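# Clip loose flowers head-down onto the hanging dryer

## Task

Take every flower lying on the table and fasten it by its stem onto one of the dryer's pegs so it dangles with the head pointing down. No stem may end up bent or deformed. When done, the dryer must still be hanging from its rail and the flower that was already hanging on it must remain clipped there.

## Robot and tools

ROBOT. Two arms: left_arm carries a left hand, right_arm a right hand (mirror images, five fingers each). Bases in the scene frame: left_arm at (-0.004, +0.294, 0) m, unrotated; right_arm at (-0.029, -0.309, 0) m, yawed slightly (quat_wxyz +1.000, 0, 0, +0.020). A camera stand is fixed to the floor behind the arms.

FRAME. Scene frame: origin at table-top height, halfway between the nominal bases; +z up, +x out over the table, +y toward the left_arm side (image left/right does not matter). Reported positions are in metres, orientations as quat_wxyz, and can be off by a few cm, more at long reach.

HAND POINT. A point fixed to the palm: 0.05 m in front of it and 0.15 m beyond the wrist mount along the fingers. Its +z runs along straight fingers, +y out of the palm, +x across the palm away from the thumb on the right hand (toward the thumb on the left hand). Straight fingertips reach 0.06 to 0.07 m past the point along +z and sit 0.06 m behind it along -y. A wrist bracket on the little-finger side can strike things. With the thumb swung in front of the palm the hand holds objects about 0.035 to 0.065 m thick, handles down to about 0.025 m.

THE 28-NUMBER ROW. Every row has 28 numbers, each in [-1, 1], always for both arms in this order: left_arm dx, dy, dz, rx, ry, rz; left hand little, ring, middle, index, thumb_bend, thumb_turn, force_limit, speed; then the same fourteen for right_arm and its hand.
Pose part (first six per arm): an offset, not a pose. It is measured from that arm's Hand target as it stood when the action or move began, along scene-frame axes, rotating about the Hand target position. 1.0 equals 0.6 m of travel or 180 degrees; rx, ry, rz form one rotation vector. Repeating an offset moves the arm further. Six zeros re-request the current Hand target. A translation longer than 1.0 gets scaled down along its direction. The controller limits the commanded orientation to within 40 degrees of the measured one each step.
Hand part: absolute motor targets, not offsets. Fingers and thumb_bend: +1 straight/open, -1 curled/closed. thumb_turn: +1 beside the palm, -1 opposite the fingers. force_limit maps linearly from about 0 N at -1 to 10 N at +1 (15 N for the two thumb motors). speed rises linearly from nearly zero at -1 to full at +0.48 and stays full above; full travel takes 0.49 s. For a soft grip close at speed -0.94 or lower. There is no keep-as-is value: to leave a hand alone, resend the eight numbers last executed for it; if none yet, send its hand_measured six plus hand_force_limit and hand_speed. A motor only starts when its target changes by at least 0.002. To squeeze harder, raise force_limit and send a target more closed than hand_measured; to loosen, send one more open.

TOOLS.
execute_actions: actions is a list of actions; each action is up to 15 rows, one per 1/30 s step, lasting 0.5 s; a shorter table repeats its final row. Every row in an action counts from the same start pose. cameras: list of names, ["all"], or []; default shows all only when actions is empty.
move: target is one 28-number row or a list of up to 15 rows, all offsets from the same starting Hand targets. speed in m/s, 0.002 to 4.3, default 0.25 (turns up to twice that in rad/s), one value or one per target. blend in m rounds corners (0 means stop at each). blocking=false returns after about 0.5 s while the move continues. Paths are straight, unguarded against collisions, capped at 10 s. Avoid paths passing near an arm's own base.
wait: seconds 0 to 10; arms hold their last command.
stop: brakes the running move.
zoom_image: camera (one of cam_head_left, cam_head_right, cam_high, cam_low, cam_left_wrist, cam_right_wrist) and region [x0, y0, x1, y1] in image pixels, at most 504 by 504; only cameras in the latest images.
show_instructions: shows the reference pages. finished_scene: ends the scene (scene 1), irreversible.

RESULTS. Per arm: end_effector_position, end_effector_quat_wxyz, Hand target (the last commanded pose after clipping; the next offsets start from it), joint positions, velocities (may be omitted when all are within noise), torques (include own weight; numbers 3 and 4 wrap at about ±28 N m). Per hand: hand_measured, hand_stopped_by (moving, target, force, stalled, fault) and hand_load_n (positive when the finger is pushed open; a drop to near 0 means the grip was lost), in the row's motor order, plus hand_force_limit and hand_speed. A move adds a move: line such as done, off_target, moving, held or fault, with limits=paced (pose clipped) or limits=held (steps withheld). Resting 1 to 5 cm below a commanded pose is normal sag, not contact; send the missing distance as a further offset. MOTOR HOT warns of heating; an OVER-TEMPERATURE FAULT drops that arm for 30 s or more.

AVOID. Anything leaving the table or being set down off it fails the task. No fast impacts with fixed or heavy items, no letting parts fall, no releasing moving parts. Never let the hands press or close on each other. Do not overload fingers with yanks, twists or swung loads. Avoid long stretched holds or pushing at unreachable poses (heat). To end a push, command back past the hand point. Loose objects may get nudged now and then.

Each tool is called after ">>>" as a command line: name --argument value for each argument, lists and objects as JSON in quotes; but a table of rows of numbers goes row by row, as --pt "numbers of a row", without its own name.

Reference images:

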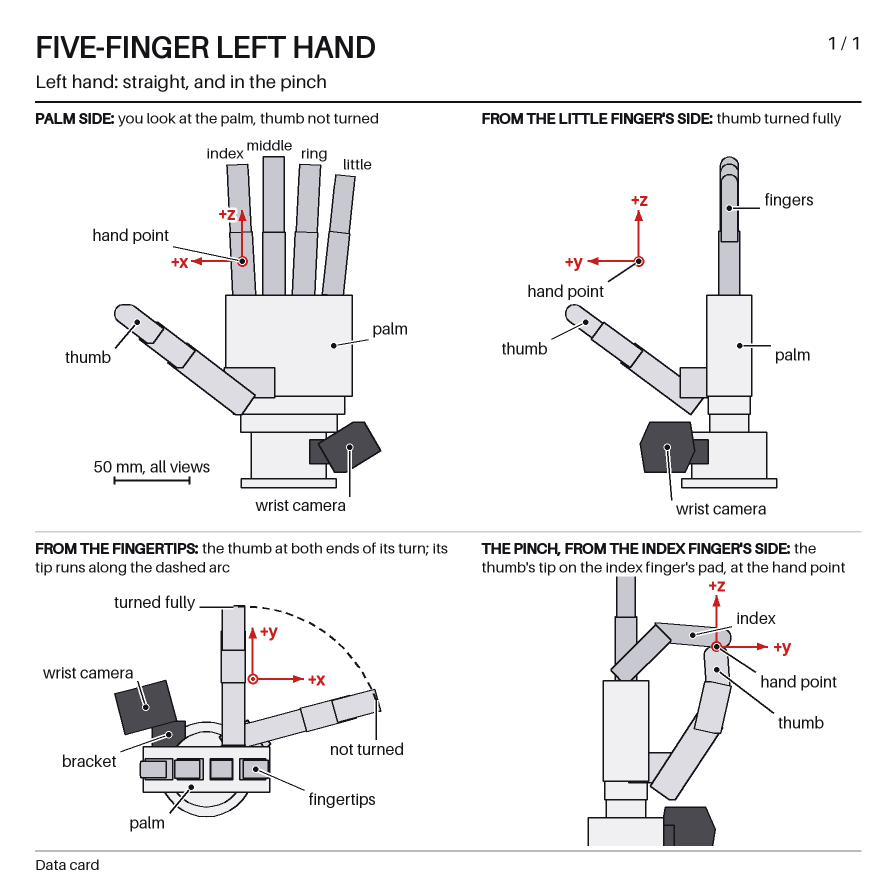

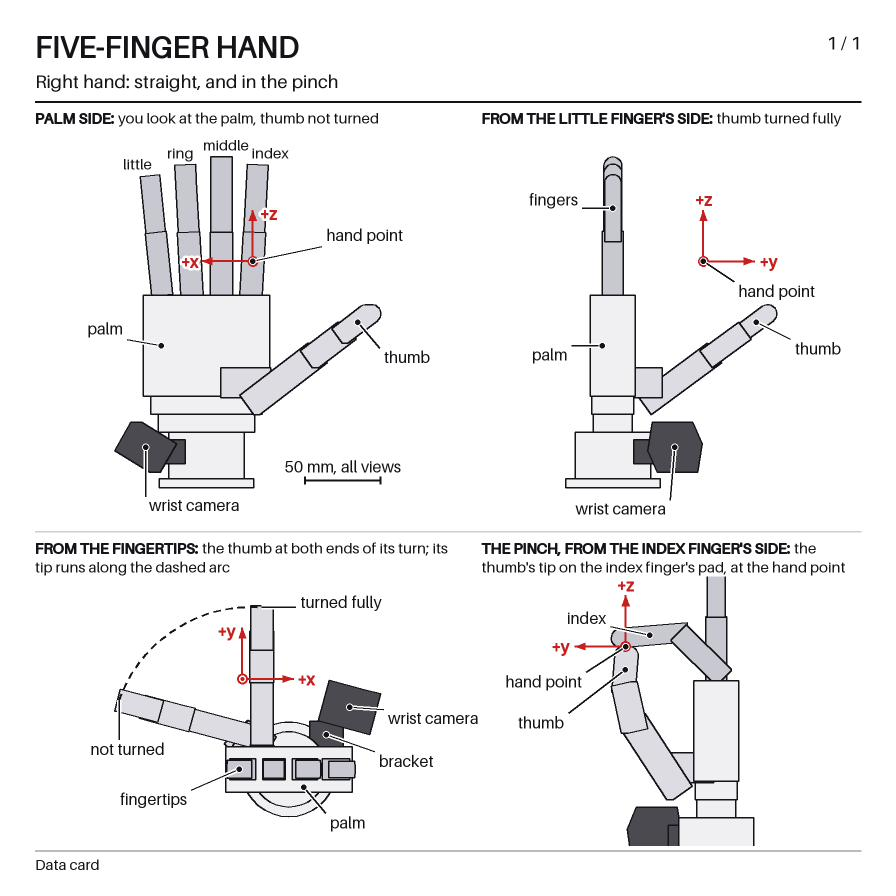

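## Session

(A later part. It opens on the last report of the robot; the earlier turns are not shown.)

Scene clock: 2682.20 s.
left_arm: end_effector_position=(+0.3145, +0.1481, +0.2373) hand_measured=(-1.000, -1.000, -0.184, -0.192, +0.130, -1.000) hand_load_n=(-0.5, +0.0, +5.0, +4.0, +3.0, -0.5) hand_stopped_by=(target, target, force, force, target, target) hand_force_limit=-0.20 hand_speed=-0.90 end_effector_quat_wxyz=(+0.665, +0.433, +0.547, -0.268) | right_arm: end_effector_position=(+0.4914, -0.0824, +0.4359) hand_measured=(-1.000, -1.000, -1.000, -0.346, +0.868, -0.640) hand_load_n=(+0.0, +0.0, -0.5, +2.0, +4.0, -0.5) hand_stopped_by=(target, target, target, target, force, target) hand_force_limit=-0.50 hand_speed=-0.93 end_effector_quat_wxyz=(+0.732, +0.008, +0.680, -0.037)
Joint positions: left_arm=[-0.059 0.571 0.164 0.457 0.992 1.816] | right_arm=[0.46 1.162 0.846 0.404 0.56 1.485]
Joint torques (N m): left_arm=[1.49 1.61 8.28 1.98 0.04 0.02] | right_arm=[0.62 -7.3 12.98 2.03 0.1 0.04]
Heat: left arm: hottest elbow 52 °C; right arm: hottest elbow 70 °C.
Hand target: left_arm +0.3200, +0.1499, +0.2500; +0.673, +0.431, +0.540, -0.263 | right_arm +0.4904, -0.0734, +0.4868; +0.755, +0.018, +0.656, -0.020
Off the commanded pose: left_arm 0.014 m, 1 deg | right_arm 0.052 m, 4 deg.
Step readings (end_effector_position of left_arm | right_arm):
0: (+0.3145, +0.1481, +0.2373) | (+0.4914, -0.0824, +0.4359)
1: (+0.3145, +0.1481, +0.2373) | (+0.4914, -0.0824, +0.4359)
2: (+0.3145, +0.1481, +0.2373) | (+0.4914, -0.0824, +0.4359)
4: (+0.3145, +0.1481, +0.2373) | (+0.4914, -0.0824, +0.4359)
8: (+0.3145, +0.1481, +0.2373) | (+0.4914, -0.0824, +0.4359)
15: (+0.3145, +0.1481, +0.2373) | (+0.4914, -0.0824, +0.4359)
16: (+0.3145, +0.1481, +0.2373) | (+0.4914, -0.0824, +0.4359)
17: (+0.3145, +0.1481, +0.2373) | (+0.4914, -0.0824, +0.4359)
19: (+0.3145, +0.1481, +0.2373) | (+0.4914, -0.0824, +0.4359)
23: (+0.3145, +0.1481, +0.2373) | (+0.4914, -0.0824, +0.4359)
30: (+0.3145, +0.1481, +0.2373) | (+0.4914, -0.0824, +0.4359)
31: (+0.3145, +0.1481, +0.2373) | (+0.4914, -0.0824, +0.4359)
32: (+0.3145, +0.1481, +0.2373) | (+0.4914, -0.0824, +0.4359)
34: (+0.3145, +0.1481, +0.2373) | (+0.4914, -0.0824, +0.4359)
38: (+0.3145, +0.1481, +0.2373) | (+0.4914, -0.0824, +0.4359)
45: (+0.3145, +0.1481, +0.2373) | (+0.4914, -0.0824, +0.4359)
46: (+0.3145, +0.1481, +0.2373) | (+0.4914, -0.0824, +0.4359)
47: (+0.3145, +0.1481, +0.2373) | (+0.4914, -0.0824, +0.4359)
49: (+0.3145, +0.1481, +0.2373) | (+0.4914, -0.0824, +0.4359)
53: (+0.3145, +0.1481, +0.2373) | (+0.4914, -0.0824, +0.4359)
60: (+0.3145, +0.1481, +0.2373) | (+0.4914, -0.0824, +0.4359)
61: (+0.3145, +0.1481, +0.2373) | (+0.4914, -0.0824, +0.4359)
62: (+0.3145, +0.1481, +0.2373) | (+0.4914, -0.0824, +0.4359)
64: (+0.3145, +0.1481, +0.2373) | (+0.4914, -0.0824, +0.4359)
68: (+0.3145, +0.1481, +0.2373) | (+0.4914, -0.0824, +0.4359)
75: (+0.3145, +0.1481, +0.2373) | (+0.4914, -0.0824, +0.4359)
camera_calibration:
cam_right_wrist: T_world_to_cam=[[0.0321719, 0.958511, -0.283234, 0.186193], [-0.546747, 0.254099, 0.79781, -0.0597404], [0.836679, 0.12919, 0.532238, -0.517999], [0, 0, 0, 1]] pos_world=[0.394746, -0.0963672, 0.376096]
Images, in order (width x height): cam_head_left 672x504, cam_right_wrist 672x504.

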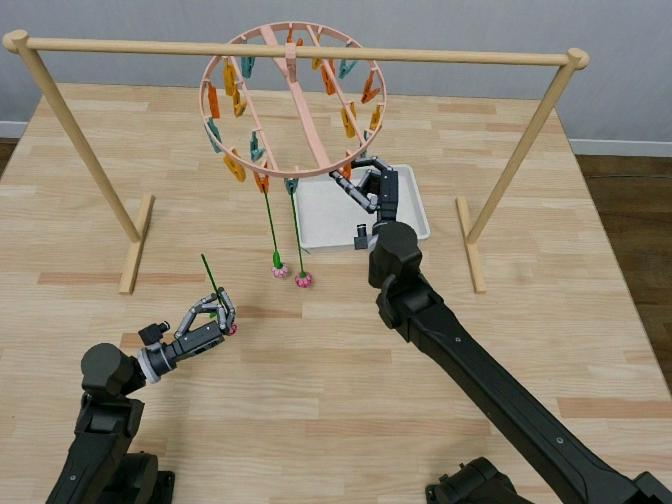

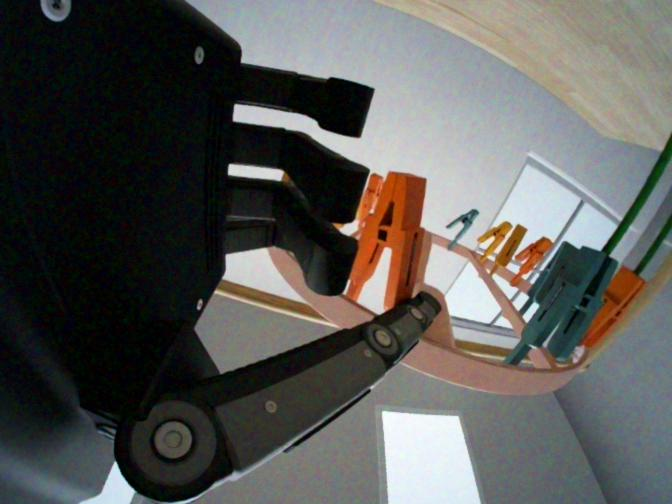

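>>> execute_actions --actions '[[[0,0,0,0,0,0,-1,-1,-0.5,-0.5,0.13,-1,-0.2,-0.9,0.0,0.0,0.0,0,0,0,-1,-1,-1,-0.35,0.38,-0.64,0.0,-0.94]],[[0,0,0,0,0,0,-1,-1,-0.5,-0.5,0.13,-1,-0.2,-0.9,0.0,0.0,0.0,0,0,0,-1,-1,-1,-0.35,0.38,-0.64,0.0,-0.94]],[[0,0,0,0,0,0,-1,-1,-0.5,-0.5,0.13,-1,-0.2,-0.9,0.0,0.0,0.0,0,0,0,-1,-1,-1,-0.35,0.38,-0.64,0.0,-0.94]],[[0,0,0,0,0,0,-1,-1,-0.5,-0.5,0.13,-1,-0.2,-0.9,0.0,0.0,0.0,0,0,0,-1,-1,-1,-0.35,0.38,-0.64,0.0,-0.94]],[[0,0,0,0,0,0,-1,-1,-0.5,-0.5,0.13,-1,-0.2,-0.9,0.0,0.0,0.0,0,0,0,-1,-1,-1,-0.35,0.38,-0.64,0.0,-0.94]]]' --cameras '["cam_right_wrist", "cam_head_left"]'

>>> zoom_image --camera "cam_right_wrist" --region '[330, 180, 460, 310]'

Scene clock: 2692.23 s.
left_arm: end_effector_position=(+0.3145, +0.1481, +0.2373) hand_measured=(-1.000, -1.000, -0.184, -0.192, +0.130, -1.000) hand_load_n=(+0.0, +0.0, +5.0, +4.5, +3.0, -0.5) hand_stopped_by=(target, target, force, force, target, target) hand_force_limit=-0.20 hand_speed=-0.90 end_effector_quat_wxyz=(+0.665, +0.433, +0.547, -0.268) | right_arm: end_effector_position=(+0.4914, -0.0824, +0.4359) hand_measured=(-1.000, -1.000, -1.000, -0.344, +0.830, -0.640) hand_load_n=(+0.0, +0.0, +0.0, +3.5, +7.5, +0.0) hand_stopped_by=(target, target, target, target, force, target) hand_force_limit=0.00 hand_speed=-0.94 end_effector_quat_wxyz=(+0.732, +0.008, +0.680, -0.037)
Joint positions: left_arm=[-0.059 0.571 0.164 0.457 0.992 1.816] | right_arm=[0.46 1.162 0.846 0.404 0.56 1.485]
Joint torques (N m): left_arm=[1.49 1.61 8.28 1.98 0.04 0.02] | right_arm=[0.5 -7.41 13.09 2.02 0.05 0.02]
Heat: left arm: hottest elbow 52 °C; right arm: hottest elbow 70 °C.
Hand target: left_arm +0.3200, +0.1499, +0.2500; +0.673, +0.431, +0.540, -0.263 | right_arm +0.4904, -0.0734, +0.4868; +0.755, +0.018, +0.656, -0.020
Off the commanded pose: left_arm 0.014 m, 1 deg | right_arm 0.052 m, 4 deg.
Step readings (end_effector_position of left_arm | right_arm):
0: (+0.3145, +0.1481, +0.2373) | (+0.4914, -0.0824, +0.4359)
1: (+0.3145, +0.1481, +0.2373) | (+0.4914, -0.0824, +0.4359)
2: (+0.3145, +0.1481, +0.2373) | (+0.4914, -0.0824, +0.4359)
4: (+0.3145, +0.1481, +0.2373) | (+0.4914, -0.0824, +0.4359)
8: (+0.3145, +0.1481, +0.2373) | (+0.4914, -0.0824, +0.4359)
15: (+0.3145, +0.1481, +0.2373) | (+0.4914, -0.0824, +0.4359)
16: (+0.3145, +0.1481, +0.2373) | (+0.4914, -0.0824, +0.4359)
17: (+0.3145, +0.1481, +0.2373) | (+0.4914, -0.0824, +0.4359)
19: (+0.3145, +0.1481, +0.2373) | (+0.4914, -0.0824, +0.4359)
23: (+0.3145, +0.1481, +0.2373) | (+0.4914, -0.0824, +0.4359)
30: (+0.3145, +0.1481, +0.2373) | (+0.4914, -0.0824, +0.4359)
31: (+0.3145, +0.1481, +0.2373) | (+0.4914, -0.0824, +0.4359)
32: (+0.3145, +0.1481, +0.2373) | (+0.4914, -0.0824, +0.4359)
34: (+0.3145, +0.1481, +0.2373) | (+0.4914, -0.0824, +0.4359)
38: (+0.3145, +0.1481, +0.2373) | (+0.4914, -0.0824, +0.4359)
45: (+0.3145, +0.1481, +0.2373) | (+0.4914, -0.0824, +0.4359)
46: (+0.3145, +0.1481, +0.2373) | (+0.4914, -0.0824, +0.4359)
47: (+0.3145, +0.1481, +0.2373) | (+0.4914, -0.0824, +0.4359)
49: (+0.3145, +0.1481, +0.2373) | (+0.4914, -0.0824, +0.4359)
53: (+0.3145, +0.1481, +0.2373) | (+0.4914, -0.0824, +0.4359)
60: (+0.3145, +0.1481, +0.2373) | (+0.4914, -0.0824, +0.4359)
61: (+0.3145, +0.1481, +0.2373) | (+0.4914, -0.0824, +0.4359)
62: (+0.3145, +0.1481, +0.2373) | (+0.4914, -0.0824, +0.4359)
64: (+0.3145, +0.1481, +0.2373) | (+0.4914, -0.0824, +0.4359)
68: (+0.3145, +0.1481, +0.2373) | (+0.4914, -0.0824, +0.4359)
75: (+0.3145, +0.1481, +0.2373) | (+0.4914, -0.0824, +0.4359)
camera_calibration:
cam_right_wrist: T_world_to_cam=[[0.0321719, 0.958511, -0.283234, 0.186193], [-0.546747, 0.254099, 0.79781, -0.0597404], [0.836679, 0.12919, 0.532238, -0.517999], [0, 0, 0, 1]] pos_world=[0.394746, -0.0963672, 0.376096]
Images, in order (width x height): cam_head_left 672x504, cam_right_wrist 672x504.

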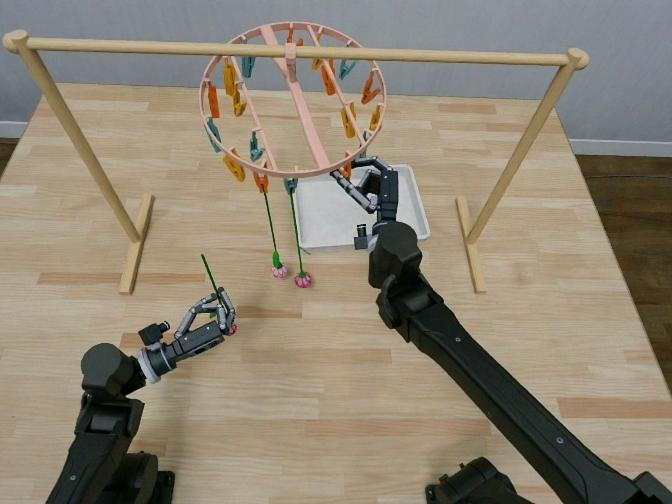

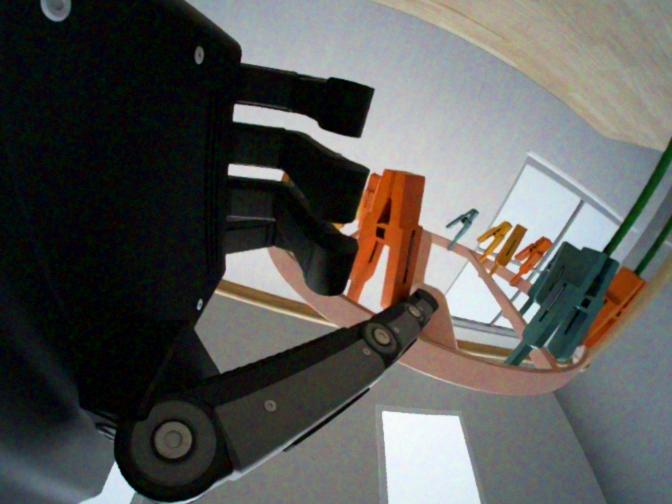

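Scaled by 3.877 from the camera's 672x504 image, which has a finer 960x720 frame.

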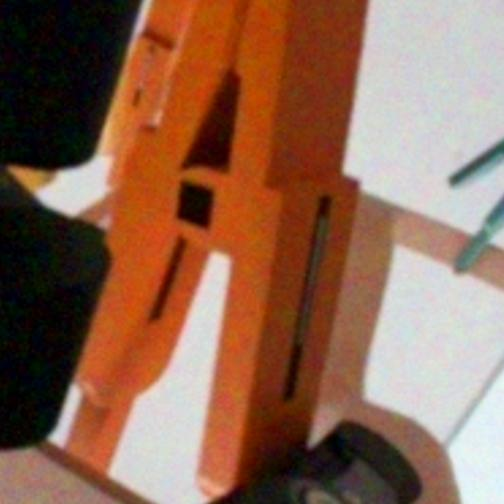

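>>> execute_actions --actions '[[[0,0,0,0,0,0,-1,-1,-0.5,-0.5,0.13,-1,-0.2,-0.9,0.0,0.0,0.0,0,0,0,-1,-1,-1,-0.35,0.6,-0.64,0.35,-0.94]],[[0,0,0,0,0,0,-1,-1,-0.5,-0.5,0.13,-1,-0.2,-0.9,0.0,0.0,0.0,0,0,0,-1,-1,-1,-0.35,0.6,-0.64,0.35,-0.94]],[[0,0,0,0,0,0,-1,-1,-0.5,-0.5,0.13,-1,-0.2,-0.9,0.0,0.0,0.0,0,0,0,-1,-1,-1,-0.35,0.6,-0.64,0.35,-0.94]],[[0,0,0,0,0,0,-1,-1,-0.5,-0.5,0.13,-1,-0.2,-0.9,0.0,0.0,0.0,0,0,0,-1,-1,-1,-0.35,0.6,-0.64,0.35,-0.94]],[[0,0,0,0,0,0,-1,-1,-0.5,-0.5,0.13,-1,-0.2,-0.9,0.0,0.0,0.0,0,0,0,-1,-1,-1,-0.35,0.6,-0.64,0.35,-0.94]]]' --cameras '["cam_right_wrist"]'

>>> zoom_image --camera "cam_right_wrist" --region '[330, 160, 460, 310]'

Scene clock: 2699.60 s.
left_arm: end_effector_position=(+0.3145, +0.1481, +0.2373) hand_measured=(-1.000, -1.000, -0.184, -0.192, +0.130, -1.000) hand_load_n=(+0.0, +0.0, +5.0, +4.0, +3.0, -0.5) hand_stopped_by=(target, target, force, force, target, target) hand_force_limit=-0.20 hand_speed=-0.90 end_effector_quat_wxyz=(+0.665, +0.433, +0.547, -0.268) | right_arm: end_effector_position=(+0.4914, -0.0824, +0.4359) hand_measured=(-1.000, -1.000, -1.000, -0.344, +0.792, -0.640) hand_load_n=(+0.0, +0.0, +0.0, +4.5, +10.0, +1.0) hand_stopped_by=(target, target, target, target, force, target) hand_force_limit=0.35 hand_speed=-0.94 end_effector_quat_wxyz=(+0.732, +0.008, +0.680, -0.037)
Joint positions: left_arm=[-0.059 0.571 0.164 0.457 0.992 1.816] | right_arm=[0.46 1.162 0.846 0.404 0.56 1.485]
Joint torques (N m): left_arm=[1.49 1.61 8.27 1.96 0.05 0.02] | right_arm=[-0.03 -7.24 12.96 2.17 0.05 0.07]
Heat: left arm: hottest elbow 52 °C; right arm: hottest elbow 71 °C.
Hand target: left_arm +0.3200, +0.1499, +0.2500; +0.673, +0.431, +0.540, -0.263 | right_arm +0.4904, -0.0734, +0.4868; +0.755, +0.018, +0.656, -0.020
Off the commanded pose: left_arm 0.014 m, 1 deg | right_arm 0.052 m, 4 deg.
Step readings (end_effector_position of left_arm | right_arm):
0: (+0.3145, +0.1481, +0.2373) | (+0.4914, -0.0824, +0.4359)
1: (+0.3145, +0.1481, +0.2373) | (+0.4914, -0.0824, +0.4359)
2: (+0.3145, +0.1481, +0.2373) | (+0.4914, -0.0824, +0.4359)
4: (+0.3145, +0.1481, +0.2373) | (+0.4914, -0.0824, +0.4359)
8: (+0.3145, +0.1481, +0.2373) | (+0.4914, -0.0824, +0.4359)
15: (+0.3145, +0.1481, +0.2373) | (+0.4914, -0.0824, +0.4359)
16: (+0.3145, +0.1481, +0.2373) | (+0.4914, -0.0824, +0.4359)
17: (+0.3145, +0.1481, +0.2373) | (+0.4914, -0.0824, +0.4359)
19: (+0.3145, +0.1481, +0.2373) | (+0.4914, -0.0824, +0.4359)
23: (+0.3145, +0.1481, +0.2373) | (+0.4914, -0.0824, +0.4359)
30: (+0.3145, +0.1481, +0.2373) | (+0.4914, -0.0824, +0.4359)
31: (+0.3145, +0.1481, +0.2373) | (+0.4914, -0.0824, +0.4359)
32: (+0.3145, +0.1481, +0.2373) | (+0.4914, -0.0824, +0.4359)
34: (+0.3145, +0.1481, +0.2373) | (+0.4914, -0.0824, +0.4359)
38: (+0.3145, +0.1481, +0.2373) | (+0.4914, -0.0824, +0.4359)
45: (+0.3145, +0.1481, +0.2373) | (+0.4914, -0.0824, +0.4359)
46: (+0.3145, +0.1481, +0.2373) | (+0.4914, -0.0824, +0.4359)
47: (+0.3145, +0.1481, +0.2373) | (+0.4914, -0.0824, +0.4359)
49: (+0.3145, +0.1481, +0.2373) | (+0.4914, -0.0824, +0.4359)
53: (+0.3145, +0.1481, +0.2373) | (+0.4914, -0.0824, +0.4359)
60: (+0.3145, +0.1481, +0.2373) | (+0.4914, -0.0824, +0.4359)
61: (+0.3145, +0.1481, +0.2373) | (+0.4914, -0.0824, +0.4359)
62: (+0.3145, +0.1481, +0.2373) | (+0.4914, -0.0824, +0.4359)
64: (+0.3145, +0.1481, +0.2373) | (+0.4914, -0.0824, +0.4359)
68: (+0.3145, +0.1481, +0.2373) | (+0.4914, -0.0824, +0.4359)
75: (+0.3145, +0.1481, +0.2373) | (+0.4914, -0.0824, +0.4359)
camera_calibration:
cam_right_wrist: T_world_to_cam=[[0.0321719, 0.958511, -0.283234, 0.186193], [-0.546747, 0.254099, 0.79781, -0.0597404], [0.836679, 0.12919, 0.532238, -0.517999], [0, 0, 0, 1]] pos_world=[0.394746, -0.0963672, 0.376096]
Images, in order (width x height): cam_right_wrist 672x504.

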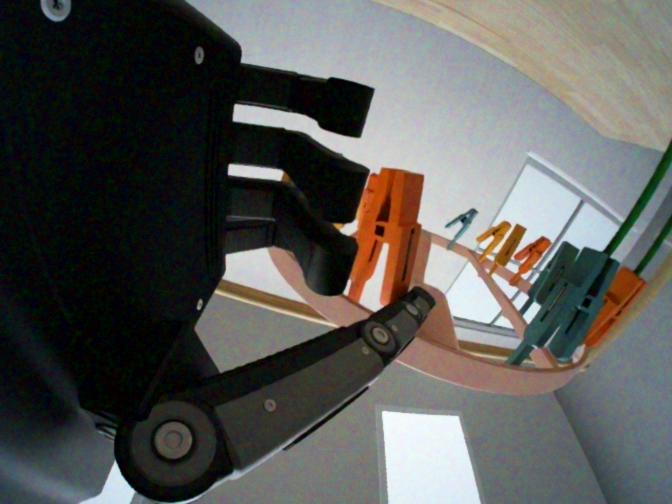

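Scaled by 3.360 from the camera's 672x504 image, which has a finer 960x720 frame.

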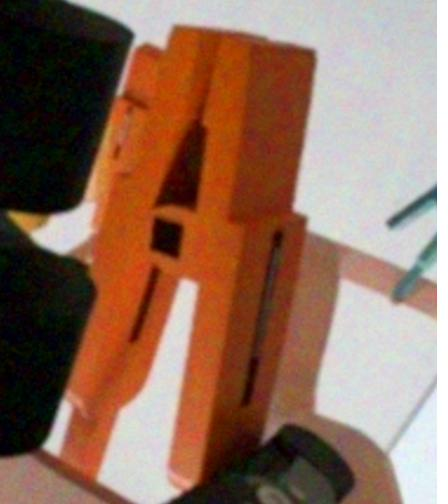

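>>> execute_actions --actions '[[[0,0,0,0,0,0,-1,-1,-0.5,-0.5,0.13,-1,-0.2,-0.9,0.0,0.0,0.0,0,0,0,-1,-1,-1,-0.35,0.58,-0.64,0.65,-0.94]],[[0,0,0,0,0,0,-1,-1,-0.5,-0.5,0.13,-1,-0.2,-0.9,0.0,0.0,0.0,0,0,0,-1,-1,-1,-0.35,0.58,-0.64,0.65,-0.94]],[[0,0,0,0,0,0,-1,-1,-0.5,-0.5,0.13,-1,-0.2,-0.9,0.0,0.0,0.0,0,0,0,-1,-1,-1,-0.35,0.58,-0.64,0.65,-0.94]],[[0,0,0,0,0,0,-1,-1,-0.5,-0.5,0.13,-1,-0.2,-0.9,0.0,0.0,0.0,0,0,0,-1,-1,-1,-0.35,0.58,-0.64,0.65,-0.94]],[[0,0,0,0,0,0,-1,-1,-0.5,-0.5,0.13,-1,-0.2,-0.9,0.0,0.0,0.0,0,0,0,-1,-1,-1,-0.35,0.58,-0.64,0.65,-0.94]]]' --cameras '["cam_right_wrist", "cam_head_left"]'

>>> zoom_image --camera "cam_right_wrist" --region '[330, 160, 460, 310]'

>>> zoom_image --camera "cam_head_left" --region '[310, 145, 370, 190]'

Scene clock: 2708.37 s.
left_arm: end_effector_position=(+0.3145, +0.1481, +0.2373) hand_measured=(-1.000, -1.000, -0.184, -0.192, +0.130, -1.000) hand_load_n=(+0.0, +0.0, +5.0, +4.0, +3.0, -0.5) hand_stopped_by=(target, target, force, force, target, target) hand_force_limit=-0.20 hand_speed=-0.90 end_effector_quat_wxyz=(+0.665, +0.433, +0.547, -0.268) | right_arm: end_effector_position=(+0.4914, -0.0824, +0.4359) hand_measured=(-1.000, -1.000, -1.000, -0.344, +0.748, -0.640) hand_load_n=(+0.0, +0.0, +0.0, +5.5, +12.0, +2.5) hand_stopped_by=(target, target, target, target, force, target) hand_force_limit=0.65 hand_speed=-0.94 end_effector_quat_wxyz=(+0.732, +0.008, +0.680, -0.037)
Joint positions: left_arm=[-0.059 0.571 0.164 0.457 0.992 1.816] | right_arm=[0.46 1.162 0.846 0.404 0.56 1.485]
Joint torques (N m): left_arm=[1.49 1.55 8.28 1.98 0.04 0.02] | right_arm=[0.5 -6.83 13.03 2.14 0.06 0]
Heat: left arm: hottest elbow 52 °C; right arm: hottest elbow 71 °C.
Hand target: left_arm +0.3200, +0.1499, +0.2500; +0.673, +0.431, +0.540, -0.263 | right_arm +0.4904, -0.0734, +0.4868; +0.755, +0.017, +0.656, -0.020
Off the commanded pose: left_arm 0.014 m, 1 deg | right_arm 0.052 m, 4 deg.
Step readings (end_effector_position of left_arm | right_arm):
0: (+0.3145, +0.1481, +0.2373) | (+0.4914, -0.0824, +0.4359)
1: (+0.3145, +0.1481, +0.2373) | (+0.4914, -0.0824, +0.4359)
2: (+0.3145, +0.1481, +0.2373) | (+0.4914, -0.0824, +0.4359)
4: (+0.3145, +0.1481, +0.2373) | (+0.4914, -0.0824, +0.4359)
8: (+0.3145, +0.1481, +0.2373) | (+0.4914, -0.0824, +0.4359)
15: (+0.3145, +0.1481, +0.2373) | (+0.4914, -0.0824, +0.4359)
16: (+0.3145, +0.1481, +0.2373) | (+0.4914, -0.0824, +0.4359)
17: (+0.3145, +0.1481, +0.2373) | (+0.4914, -0.0824, +0.4359)
19: (+0.3145, +0.1481, +0.2373) | (+0.4914, -0.0824, +0.4359)
23: (+0.3145, +0.1481, +0.2373) | (+0.4914, -0.0824, +0.4359)
30: (+0.3145, +0.1481, +0.2373) | (+0.4914, -0.0824, +0.4359)
31: (+0.3145, +0.1481, +0.2373) | (+0.4914, -0.0824, +0.4359)
32: (+0.3145, +0.1481, +0.2373) | (+0.4914, -0.0824, +0.4359)
34: (+0.3145, +0.1481, +0.2373) | (+0.4914, -0.0824, +0.4359)
38: (+0.3145, +0.1481, +0.2373) | (+0.4914, -0.0824, +0.4359)
45: (+0.3145, +0.1481, +0.2373) | (+0.4914, -0.0824, +0.4359)
46: (+0.3145, +0.1481, +0.2373) | (+0.4914, -0.0824, +0.4359)
47: (+0.3145, +0.1481, +0.2373) | (+0.4914, -0.0824, +0.4359)
49: (+0.3145, +0.1481, +0.2373) | (+0.4914, -0.0824, +0.4359)
53: (+0.3145, +0.1481, +0.2373) | (+0.4914, -0.0824, +0.4359)
60: (+0.3145, +0.1481, +0.2373) | (+0.4914, -0.0824, +0.4359)
61: (+0.3145, +0.1481, +0.2373) | (+0.4914, -0.0824, +0.4359)
62: (+0.3145, +0.1481, +0.2373) | (+0.4914, -0.0824, +0.4359)
64: (+0.3145, +0.1481, +0.2373) | (+0.4914, -0.0824, +0.4359)
68: (+0.3145, +0.1481, +0.2373) | (+0.4914, -0.0824, +0.4359)
75: (+0.3145, +0.1481, +0.2373) | (+0.4914, -0.0824, +0.4359)
camera_calibration:
cam_right_wrist: T_world_to_cam=[[0.0321719, 0.958511, -0.283234, 0.186193], [-0.546747, 0.254099, 0.79781, -0.0597404], [0.836679, 0.12919, 0.532238, -0.517999], [0, 0, 0, 1]] pos_world=[0.394746, -0.0963672, 0.376096]
Images, in order (width x height): cam_head_left 672x504, cam_right_wrist 672x504.

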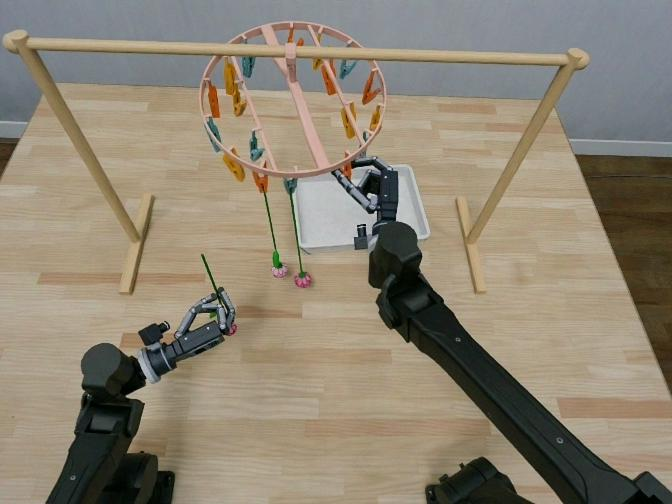

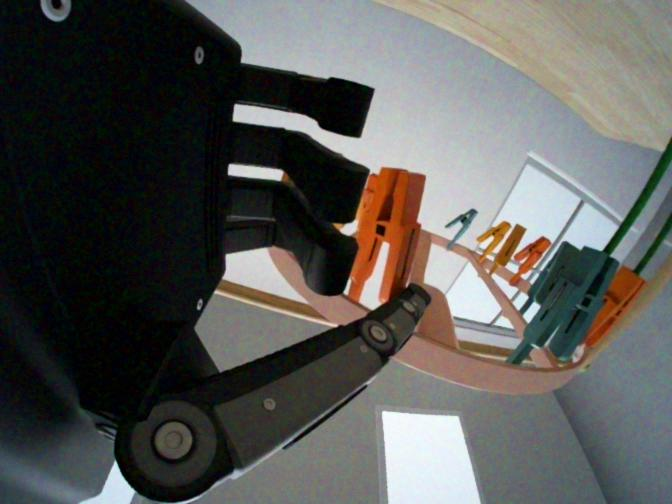

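Scaled by 3.360 from the camera's 672x504 image, which has a finer 960x720 frame.

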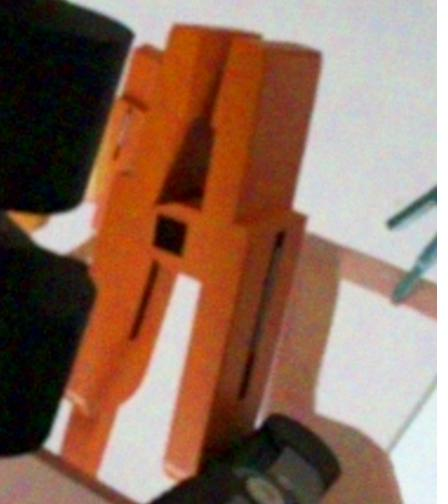

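Scaled by 8.400 from the camera's 672x504 image, which has a finer 960x720 frame.

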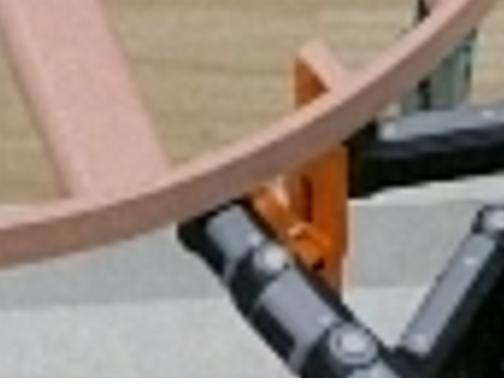

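>>> execute_actions --actions '[[[0,0,0,0,0,0,-1,-1,-0.5,-0.5,0.13,-1,-0.2,-0.9,0.0,0.0,0.0,0,0,0,-1,-1,-1,-0.35,0.56,-0.64,0.85,-0.94]],[[0,0,0,0,0,0,-1,-1,-0.5,-0.5,0.13,-1,-0.2,-0.9,0.0,0.0,0.0,0,0,0,-1,-1,-1,-0.35,0.56,-0.64,0.85,-0.94]],[[0,0,0,0,0,0,-1,-1,-0.5,-0.5,0.13,-1,-0.2,-0.9,0.0,0.0,0.0,0,0,0,-1,-1,-1,-0.35,0.56,-0.64,0.85,-0.94]],[[0,0,0,0,0,0,-1,-1,-0.5,-0.5,0.13,-1,-0.2,-0.9,0.0,0.0,0.0,0,0,0,-1,-1,-1,-0.35,0.56,-0.64,0.85,-0.94]]]' --cameras '["cam_right_wrist"]'

>>> zoom_image --camera "cam_right_wrist" --region '[330, 160, 460, 310]'

Scene clock: 2714.17 s.
left_arm: end_effector_position=(+0.3145, +0.1481, +0.2373) hand_measured=(-1.000, -1.000, -0.184, -0.192, +0.130, -1.000) hand_load_n=(+0.0, +0.0, +5.5, +4.5, +2.5, -0.5) hand_stopped_by=(target, target, force, force, target, target) hand_force_limit=-0.20 hand_speed=-0.90 end_effector_quat_wxyz=(+0.665, +0.433, +0.547, -0.268) | right_arm: end_effector_position=(+0.4914, -0.0824, +0.4359) hand_measured=(-1.000, -1.000, -1.000, -0.344, +0.716, -0.640) hand_load_n=(+0.0, +0.0, +0.0, +6.5, +13.5, +3.0) hand_stopped_by=(target, target, target, target, force, target) hand_force_limit=0.85 hand_speed=-0.94 end_effector_quat_wxyz=(+0.732, +0.008, +0.680, -0.037)
Joint positions: left_arm=[-0.059 0.571 0.164 0.457 0.992 1.816] | right_arm=[0.46 1.162 0.846 0.404 0.561 1.485]
Joint torques (N m): left_arm=[1.55 1.61 8.29 1.96 0.04 0.02] | right_arm=[0.09 -7.18 12.85 2.11 0.07 0.04]
Heat: left arm: hottest elbow 52 °C; right arm: hottest elbow 71 °C.
Hand target: left_arm +0.3200, +0.1499, +0.2500; +0.673, +0.431, +0.540, -0.263 | right_arm +0.4904, -0.0735, +0.4868; +0.755, +0.018, +0.656, -0.020
Off the commanded pose: left_arm 0.014 m, 1 deg | right_arm 0.052 m, 4 deg.
Step readings (end_effector_position of left_arm | right_arm):
0: (+0.3145, +0.1481, +0.2373) | (+0.4914, -0.0824, +0.4359)
1: (+0.3145, +0.1481, +0.2373) | (+0.4914, -0.0824, +0.4359)
2: (+0.3145, +0.1481, +0.2373) | (+0.4914, -0.0824, +0.4359)
4: (+0.3145, +0.1481, +0.2373) | (+0.4914, -0.0824, +0.4359)
8: (+0.3145, +0.1481, +0.2373) | (+0.4914, -0.0824, +0.4359)
15: (+0.3145, +0.1481, +0.2373) | (+0.4914, -0.0824, +0.4359)
16: (+0.3145, +0.1481, +0.2373) | (+0.4914, -0.0824, +0.4359)
17: (+0.3145, +0.1481, +0.2373) | (+0.4914, -0.0824, +0.4359)
19: (+0.3145, +0.1481, +0.2373) | (+0.4914, -0.0824, +0.4359)
23: (+0.3145, +0.1481, +0.2373) | (+0.4914, -0.0824, +0.4359)
30: (+0.3145, +0.1481, +0.2373) | (+0.4914, -0.0824, +0.4359)
31: (+0.3145, +0.1481, +0.2373) | (+0.4914, -0.0824, +0.4359)
32: (+0.3145, +0.1481, +0.2373) | (+0.4914, -0.0824, +0.4359)
34: (+0.3145, +0.1481, +0.2373) | (+0.4914, -0.0824, +0.4359)
38: (+0.3145, +0.1481, +0.2373) | (+0.4914, -0.0824, +0.4359)
45: (+0.3145, +0.1481, +0.2373) | (+0.4914, -0.0824, +0.4359)
46: (+0.3145, +0.1481, +0.2373) | (+0.4914, -0.0824, +0.4359)
47: (+0.3145, +0.1481, +0.2373) | (+0.4914, -0.0824, +0.4359)
49: (+0.3145, +0.1481, +0.2373) | (+0.4914, -0.0824, +0.4359)
53: (+0.3145, +0.1481, +0.2373) | (+0.4914, -0.0824, +0.4359)
60: (+0.3145, +0.1481, +0.2373) | (+0.4914, -0.0824, +0.4359)
camera_calibration:
cam_right_wrist: T_world_to_cam=[[0.0325286, 0.958542, -0.283088, 0.186], [-0.546614, 0.254187, 0.797874, -0.0598085], [0.836753, 0.128786, 0.532221, -0.51806], [0, 0, 0, 1]] pos_world=[0.394746, -0.096367, 0.376096]
Images, in order (width x height): cam_right_wrist 672x504.

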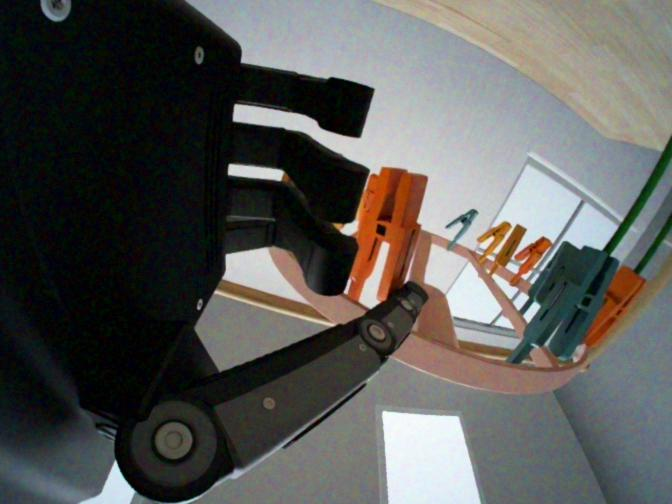

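Scaled by 3.360 from the camera's 672x504 image, which has a finer 960x720 frame.

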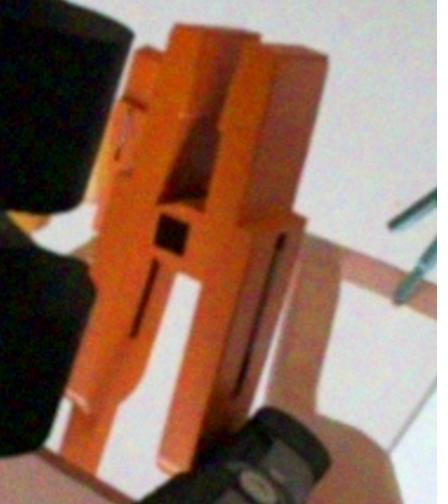

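>>> execute_actions --actions '[[[0,0,0,0,0,0,-1,-1,-0.5,-0.5,0.13,-1,-0.2,-0.9,0.0,0.0,0.0,0,0,0,-1,-1,-1,-0.35,0.54,-0.64,1.0,-0.92]],[[0,0,0,0,0,0,-1,-1,-0.5,-0.5,0.13,-1,-0.2,-0.9,0.0,0.0,0.0,0,0,0,-1,-1,-1,-0.35,0.54,-0.64,1.0,-0.92]],[[0,0,0,0,0,0,-1,-1,-0.5,-0.5,0.13,-1,-0.2,-0.9,0.0,0.0,0.0,0,0,0,-1,-1,-1,-0.35,0.54,-0.64,1.0,-0.92]],[[0,0,0,0,0,0,-1,-1,-0.5,-0.5,0.13,-1,-0.2,-0.9,0.0,0.0,0.0,0,0,0,-1,-1,-1,-0.35,0.54,-0.64,1.0,-0.92]]]' --cameras '["cam_right_wrist", "cam_head_left", "cam_head_right", "cam_high"]'

>>> zoom_image --camera "cam_right_wrist" --region '[350, 160, 450, 260]'

>>> zoom_image --camera "cam_head_left" --region '[310, 145, 370, 190]'

>>> zoom_image --camera "cam_head_right" --region '[300, 145, 360, 190]'

Scene clock: 2720.47 s.
left_arm: end_effector_position=(+0.3145, +0.1481, +0.2373) hand_measured=(-1.000, -1.000, -0.184, -0.192, +0.130, -1.000) hand_load_n=(+0.0, +0.0, +5.0, +4.0, +3.0, -0.5) hand_stopped_by=(target, target, force, force, target, target) hand_force_limit=-0.20 hand_speed=-0.90 end_effector_quat_wxyz=(+0.665, +0.433, +0.547, -0.268) | right_arm: end_effector_position=(+0.4915, -0.0824, +0.4363) hand_measured=(-1.000, -1.000, -1.000, -0.344, +0.690, -0.640) hand_load_n=(+0.0, +0.0, +0.0, +7.0, +14.5, +3.0) hand_stopped_by=(target, target, target, target, force, target) hand_force_limit=1.00 hand_speed=-0.92 end_effector_quat_wxyz=(+0.732, +0.008, +0.680, -0.037)
Joint positions: left_arm=[-0.059 0.571 0.164 0.457 0.992 1.816] | right_arm=[0.46 1.162 0.847 0.404 0.561 1.485]
Joint torques (N m): left_arm=[1.49 1.67 8.27 1.96 0.04 0.02] | right_arm=[0.38 -7.47 12.88 2.24 0.02 0.04]
Heat: left arm: hottest elbow 52 °C; right arm: hottest elbow 71 °C.
Hand target: left_arm +0.3200, +0.1499, +0.2500; +0.673, +0.431, +0.540, -0.263 | right_arm +0.4904, -0.0735, +0.4867; +0.755, +0.018, +0.656, -0.020
Off the commanded pose: left_arm 0.014 m, 1 deg | right_arm 0.051 m, 4 deg.
Step readings (end_effector_position of left_arm | right_arm):
0: (+0.3145, +0.1481, +0.2373) | (+0.4914, -0.0824, +0.4359)
1: (+0.3145, +0.1481, +0.2373) | (+0.4914, -0.0824, +0.4359)
2: (+0.3145, +0.1481, +0.2373) | (+0.4914, -0.0824, +0.4359)
4: (+0.3145, +0.1481, +0.2373) | (+0.4914, -0.0824, +0.4359)
8: (+0.3145, +0.1481, +0.2373) | (+0.4915, -0.0824, +0.4363)
15: (+0.3145, +0.1481, +0.2373) | (+0.4915, -0.0824, +0.4363)
16: (+0.3145, +0.1481, +0.2373) | (+0.4915, -0.0824, +0.4363)
17: (+0.3145, +0.1481, +0.2373) | (+0.4915, -0.0824, +0.4363)
19: (+0.3145, +0.1481, +0.2373) | (+0.4915, -0.0824, +0.4363)
23: (+0.3145, +0.1481, +0.2373) | (+0.4915, -0.0824, +0.4363)
30: (+0.3145, +0.1481, +0.2373) | (+0.4915, -0.0824, +0.4363)
31: (+0.3145, +0.1481, +0.2373) | (+0.4915, -0.0824, +0.4363)
32: (+0.3145, +0.1481, +0.2373) | (+0.4915, -0.0824, +0.4363)
34: (+0.3145, +0.1481, +0.2373) | (+0.4915, -0.0824, +0.4363)
38: (+0.3145, +0.1481, +0.2373) | (+0.4915, -0.0824, +0.4363)
45: (+0.3145, +0.1481, +0.2373) | (+0.4915, -0.0824, +0.4363)
46: (+0.3145, +0.1481, +0.2373) | (+0.4915, -0.0824, +0.4363)
47: (+0.3145, +0.1481, +0.2373) | (+0.4915, -0.0824, +0.4363)
49: (+0.3145, +0.1481, +0.2373) | (+0.4915, -0.0824, +0.4363)
53: (+0.3145, +0.1481, +0.2373) | (+0.4915, -0.0824, +0.4363)
60: (+0.3145, +0.1481, +0.2373) | (+0.4915, -0.0824, +0.4363)
camera_calibration:
cam_right_wrist: T_world_to_cam=[[0.0327207, 0.958647, -0.282711, 0.185902], [-0.547163, 0.253891, 0.797591, -0.059778], [0.836386, 0.128592, 0.532844, -0.518464], [0, 0, 0, 1]] pos_world=[0.394845, -0.0963674, 0.376496]
Images, in order (width x height): cam_head_left 672x504, cam_head_right 672x504, cam_high 672x504, cam_right_wrist 672x504.

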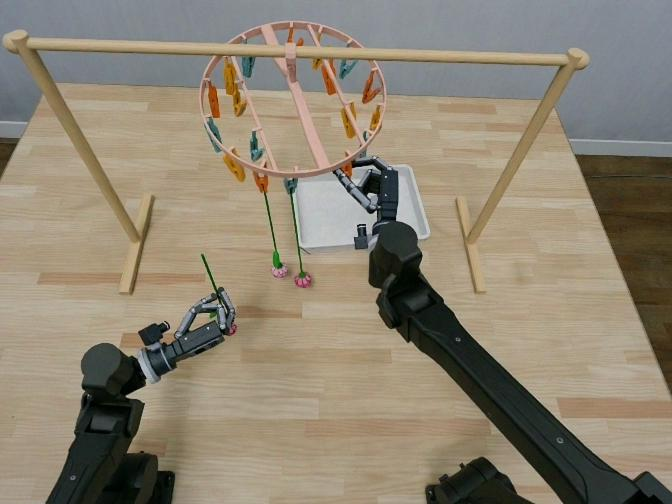

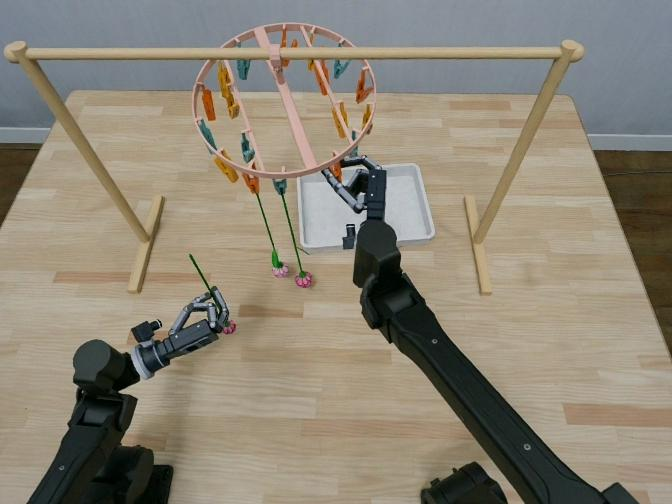

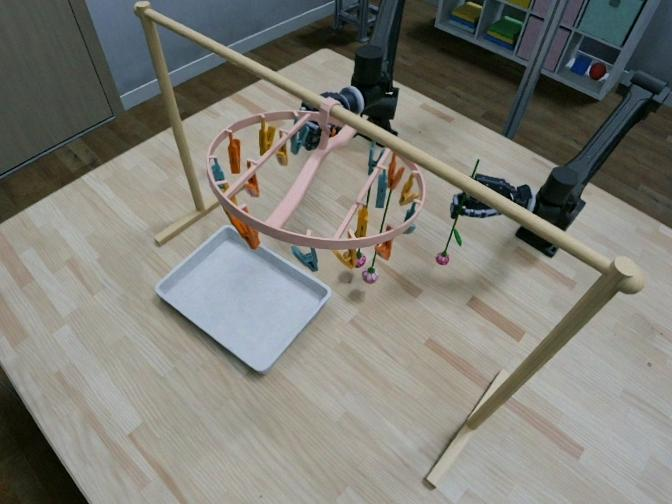

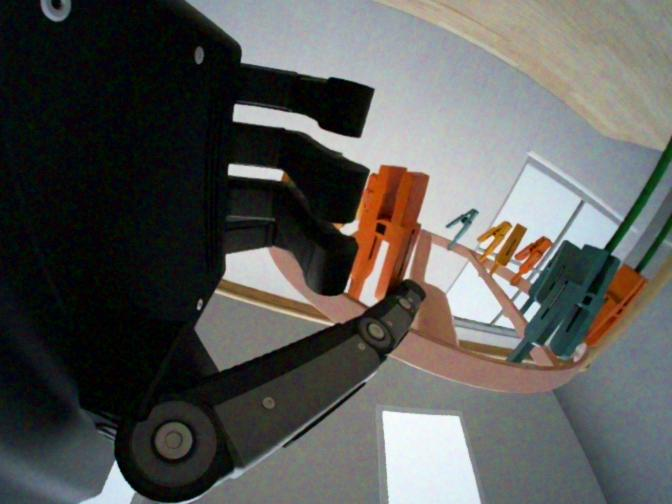

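Scaled by 5.040 from the camera's 672x504 image, which has a finer 960x720 frame.

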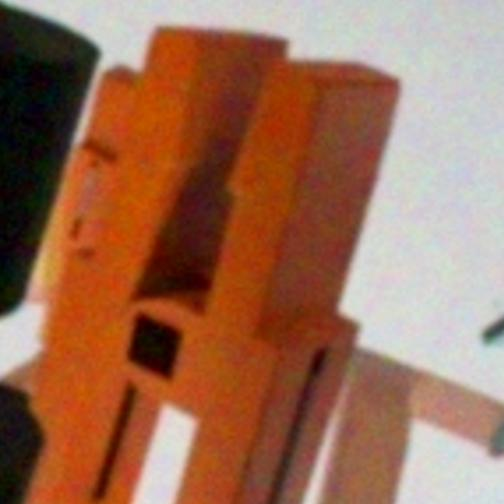

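Scaled by 8.400 from the camera's 672x504 image, which has a finer 960x720 frame.

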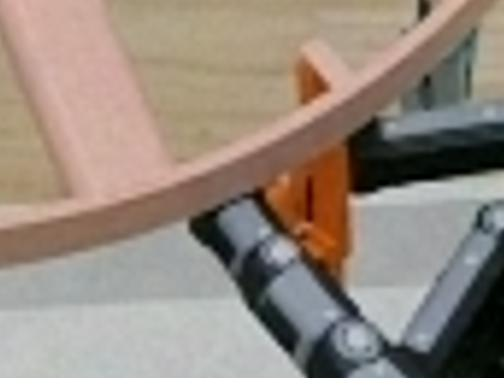

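Scaled by 8.400 from the camera's 672x504 image, which has a finer 960x720 frame.

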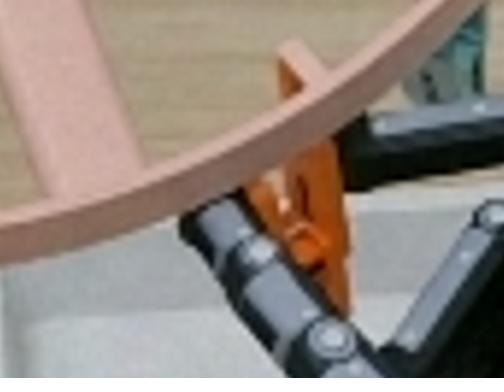

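>>> execute_actions --actions '[[[0,0,0,0,0,0,-1,-1,-0.5,-0.5,0.13,-1,-0.2,-0.9,0.0,0.0,0.0,0,0,0,-1,-1,-1,-0.35,0.655,-0.64,1.0,-0.75]],[[0,0,0,0,0,0,-1,-1,-0.5,-0.5,0.13,-1,-0.2,-0.9,0.0,0.0,0.0,0,0,0,-1,-1,-1,-0.35,0.655,-0.64,1.0,-0.75]]]' --cameras '["cam_right_wrist"]'

>>> zoom_image --camera "cam_right_wrist" --region '[350, 160, 450, 260]'

Scene clock: 2727.97 s.
left_arm: end_effector_position=(+0.3145, +0.1481, +0.2373) hand_measured=(-1.000, -1.000, -0.184, -0.192, +0.130, -1.000) hand_load_n=(+0.0, +0.0, +5.0, +4.5, +3.0, -0.5) hand_stopped_by=(target, target, force, force, target, target) hand_force_limit=-0.20 hand_speed=-0.90 end_effector_quat_wxyz=(+0.665, +0.433, +0.547, -0.268) | right_arm: end_effector_position=(+0.4915, -0.0824, +0.4363) hand_measured=(-1.000, -1.000, -1.000, -0.344, +0.688, -0.640) hand_load_n=(+0.0, +0.0, +0.0, +7.0, +15.0, +3.0) hand_stopped_by=(target, target, target, target, force, target) hand_force_limit=1.00 hand_speed=-0.75 end_effector_quat_wxyz=(+0.732, +0.008, +0.680, -0.037)
Joint positions: left_arm=[-0.059 0.571 0.164 0.457 0.992 1.816] | right_arm=[0.46 1.162 0.847 0.404 0.561 1.485]
Joint torques (N m): left_arm=[1.49 1.61 8.28 1.98 0.05 0.02] | right_arm=[1.08 -7.94 12.94 2.17 0.05 0.05]
Heat: left arm: hottest elbow 52 °C; right arm: hottest elbow 71 °C.
Hand target: left_arm +0.3200, +0.1499, +0.2500; +0.673, +0.431, +0.540, -0.263 | right_arm +0.4904, -0.0735, +0.4867; +0.755, +0.018, +0.656, -0.020
Off the commanded pose: left_arm 0.014 m, 1 deg | right_arm 0.051 m, 4 deg.
Step readings (end_effector_position of left_arm | right_arm):
0: (+0.3145, +0.1481, +0.2373) | (+0.4915, -0.0824, +0.4363)
1: (+0.3145, +0.1481, +0.2373) | (+0.4915, -0.0824, +0.4363)
2: (+0.3145, +0.1481, +0.2373) | (+0.4915, -0.0824, +0.4363)
4: (+0.3145, +0.1481, +0.2373) | (+0.4915, -0.0824, +0.4363)
8: (+0.3145, +0.1481, +0.2373) | (+0.4915, -0.0824, +0.4363)
15: (+0.3145, +0.1481, +0.2373) | (+0.4915, -0.0824, +0.4363)
16: (+0.3145, +0.1481, +0.2373) | (+0.4915, -0.0824, +0.4363)
17: (+0.3145, +0.1481, +0.2373) | (+0.4915, -0.0824, +0.4363)
19: (+0.3145, +0.1481, +0.2373) | (+0.4915, -0.0824, +0.4363)
23: (+0.3145, +0.1481, +0.2373) | (+0.4915, -0.0824, +0.4363)
30: (+0.3145, +0.1481, +0.2373) | (+0.4915, -0.0824, +0.4363)
camera_calibration:
cam_right_wrist: T_world_to_cam=[[0.0327207, 0.958647, -0.282711, 0.185902], [-0.547163, 0.253891, 0.797591, -0.059778], [0.836386, 0.128592, 0.532844, -0.518464], [0, 0, 0, 1]] pos_world=[0.394845, -0.0963674, 0.376496]
Images, in order (width x height): cam_right_wrist 672x504.

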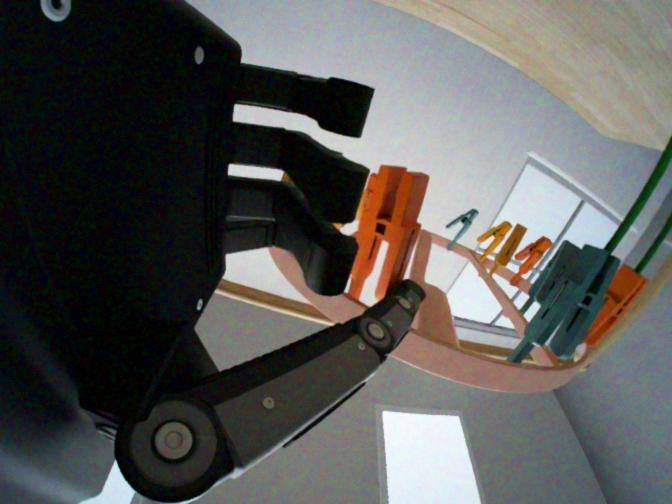

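Scaled by 5.040 from the camera's 672x504 image, which has a finer 960x720 frame.

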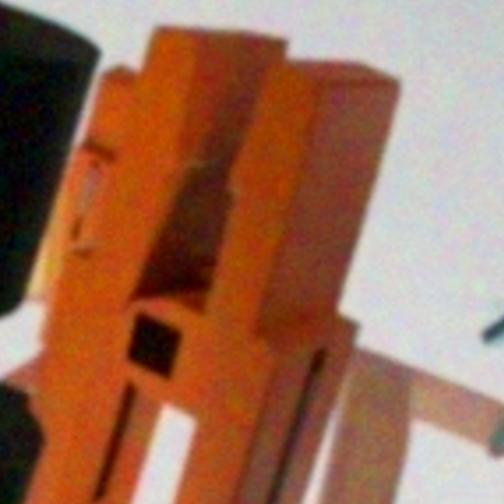

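>>> execute_actions --actions '[[[0,0,0,0,0,0,-1,-1,-0.5,-0.5,0.13,-1,-0.2,-0.9,0.0,0.0,0.0,0,0,0,-1,-1,-1,-0.35,0.75,-0.64,1.0,-0.85]],[[0,0,0,0,0,0,-1,-1,-0.5,-0.5,0.13,-1,-0.2,-0.9,0.0,0.0,0.0,0,0,0,-1,-1,-1,-0.35,0.75,-0.64,1.0,-0.85]],[[0,0,0,0,0,0,-1,-1,-0.5,-0.5,0.13,-1,-0.2,-0.9,0.0,0.0,0.0,0,0,0,-1,-1,-1,-0.35,0.655,-0.64,1.0,-0.6]],[[0,0,0,0,0,0,-1,-1,-0.5,-0.5,0.13,-1,-0.2,-0.9,0.0,0.0,0.0,0,0,0,-1,-1,-1,-0.35,0.655,-0.64,1.0,-0.6]]]' --cameras '["cam_right_wrist"]'

>>> zoom_image --camera "cam_right_wrist" --region '[350, 160, 450, 260]'

Scene clock: 2744.00 s.
left_arm: end_effector_position=(+0.3145, +0.1481, +0.2373) hand_measured=(-1.000, -1.000, -0.184, -0.192, +0.130, -1.000) hand_load_n=(+0.0, +0.0, +5.0, +4.5, +3.0, -0.5) hand_stopped_by=(target, target, force, force, target, target) hand_force_limit=-0.20 hand_speed=-0.90 end_effector_quat_wxyz=(+0.665, +0.433, +0.547, -0.268) | right_arm: end_effector_position=(+0.4915, -0.0824, +0.4363) hand_measured=(-1.000, -1.000, -1.000, -0.344, +0.672, -0.640) hand_load_n=(+0.0, +0.0, +0.0, +7.5, +16.0, +3.5) hand_stopped_by=(target, target, target, target, force, target) hand_force_limit=1.00 hand_speed=-0.60 end_effector_quat_wxyz=(+0.732, +0.008, +0.680, -0.037)
Joint positions: left_arm=[-0.059 0.571 0.164 0.457 0.992 1.816] | right_arm=[0.46 1.162 0.847 0.404 0.561 1.485]
Joint torques (N m): left_arm=[1.55 1.61 8.29 1.98 0.04 0.02] | right_arm=[0.21 -7.18 12.89 2.24 0.04 0.05]
Heat: left arm: hottest elbow 52 °C; right arm: hottest elbow 71 °C.
Hand target: left_arm +0.3200, +0.1499, +0.2500; +0.673, +0.431, +0.540, -0.263 | right_arm +0.4904, -0.0735, +0.4867; +0.755, +0.018, +0.656, -0.020
Off the commanded pose: left_arm 0.014 m, 1 deg | right_arm 0.051 m, 4 deg.
Step readings (end_effector_position of left_arm | right_arm):
0: (+0.3145, +0.1481, +0.2373) | (+0.4915, -0.0824, +0.4363)
1: (+0.3145, +0.1481, +0.2373) | (+0.4915, -0.0824, +0.4363)
2: (+0.3145, +0.1481, +0.2373) | (+0.4915, -0.0824, +0.4363)
4: (+0.3145, +0.1481, +0.2373) | (+0.4915, -0.0824, +0.4363)
8: (+0.3145, +0.1481, +0.2373) | (+0.4915, -0.0824, +0.4363)
15: (+0.3145, +0.1481, +0.2373) | (+0.4915, -0.0824, +0.4363)
16: (+0.3145, +0.1481, +0.2373) | (+0.4915, -0.0824, +0.4363)
17: (+0.3145, +0.1481, +0.2373) | (+0.4915, -0.0824, +0.4363)
19: (+0.3145, +0.1481, +0.2373) | (+0.4915, -0.0824, +0.4363)
23: (+0.3145, +0.1481, +0.2373) | (+0.4915, -0.0824, +0.4363)
30: (+0.3145, +0.1481, +0.2373) | (+0.4915, -0.0824, +0.4363)
31: (+0.3145, +0.1481, +0.2373) | (+0.4915, -0.0824, +0.4363)
32: (+0.3145, +0.1481, +0.2373) | (+0.4915, -0.0824, +0.4363)
34: (+0.3145, +0.1481, +0.2373) | (+0.4915, -0.0824, +0.4363)
38: (+0.3145, +0.1481, +0.2373) | (+0.4915, -0.0824, +0.4363)
45: (+0.3145, +0.1481, +0.2373) | (+0.4915, -0.0824, +0.4363)
46: (+0.3145, +0.1481, +0.2373) | (+0.4915, -0.0824, +0.4363)
47: (+0.3145, +0.1481, +0.2373) | (+0.4915, -0.0824, +0.4363)
49: (+0.3145, +0.1481, +0.2373) | (+0.4915, -0.0824, +0.4363)
53: (+0.3145, +0.1481, +0.2373) | (+0.4915, -0.0824, +0.4363)
60: (+0.3145, +0.1481, +0.2373) | (+0.4915, -0.0824, +0.4363)
camera_calibration:
cam_right_wrist: T_world_to_cam=[[0.0327207, 0.958647, -0.282711, 0.185902], [-0.547163, 0.253891, 0.797591, -0.059778], [0.836386, 0.128592, 0.532844, -0.518464], [0, 0, 0, 1]] pos_world=[0.394845, -0.0963674, 0.376496]
Images, in order (width x height): cam_right_wrist 672x504.

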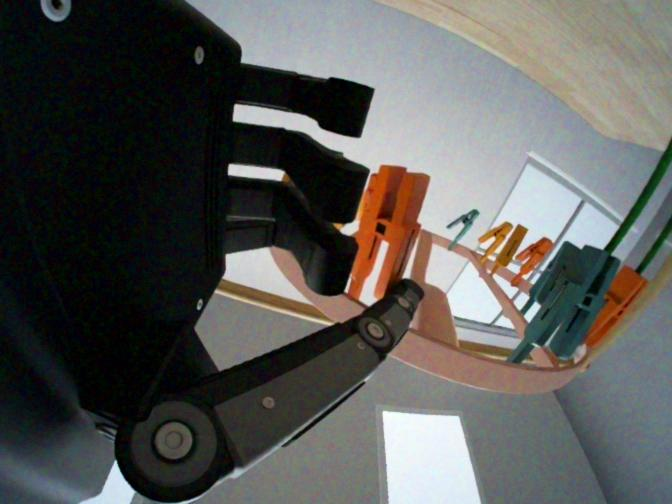

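Scaled by 5.040 from the camera's 672x504 image, which has a finer 960x720 frame.

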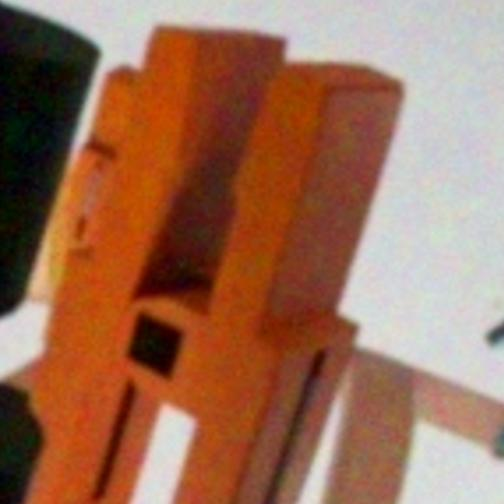

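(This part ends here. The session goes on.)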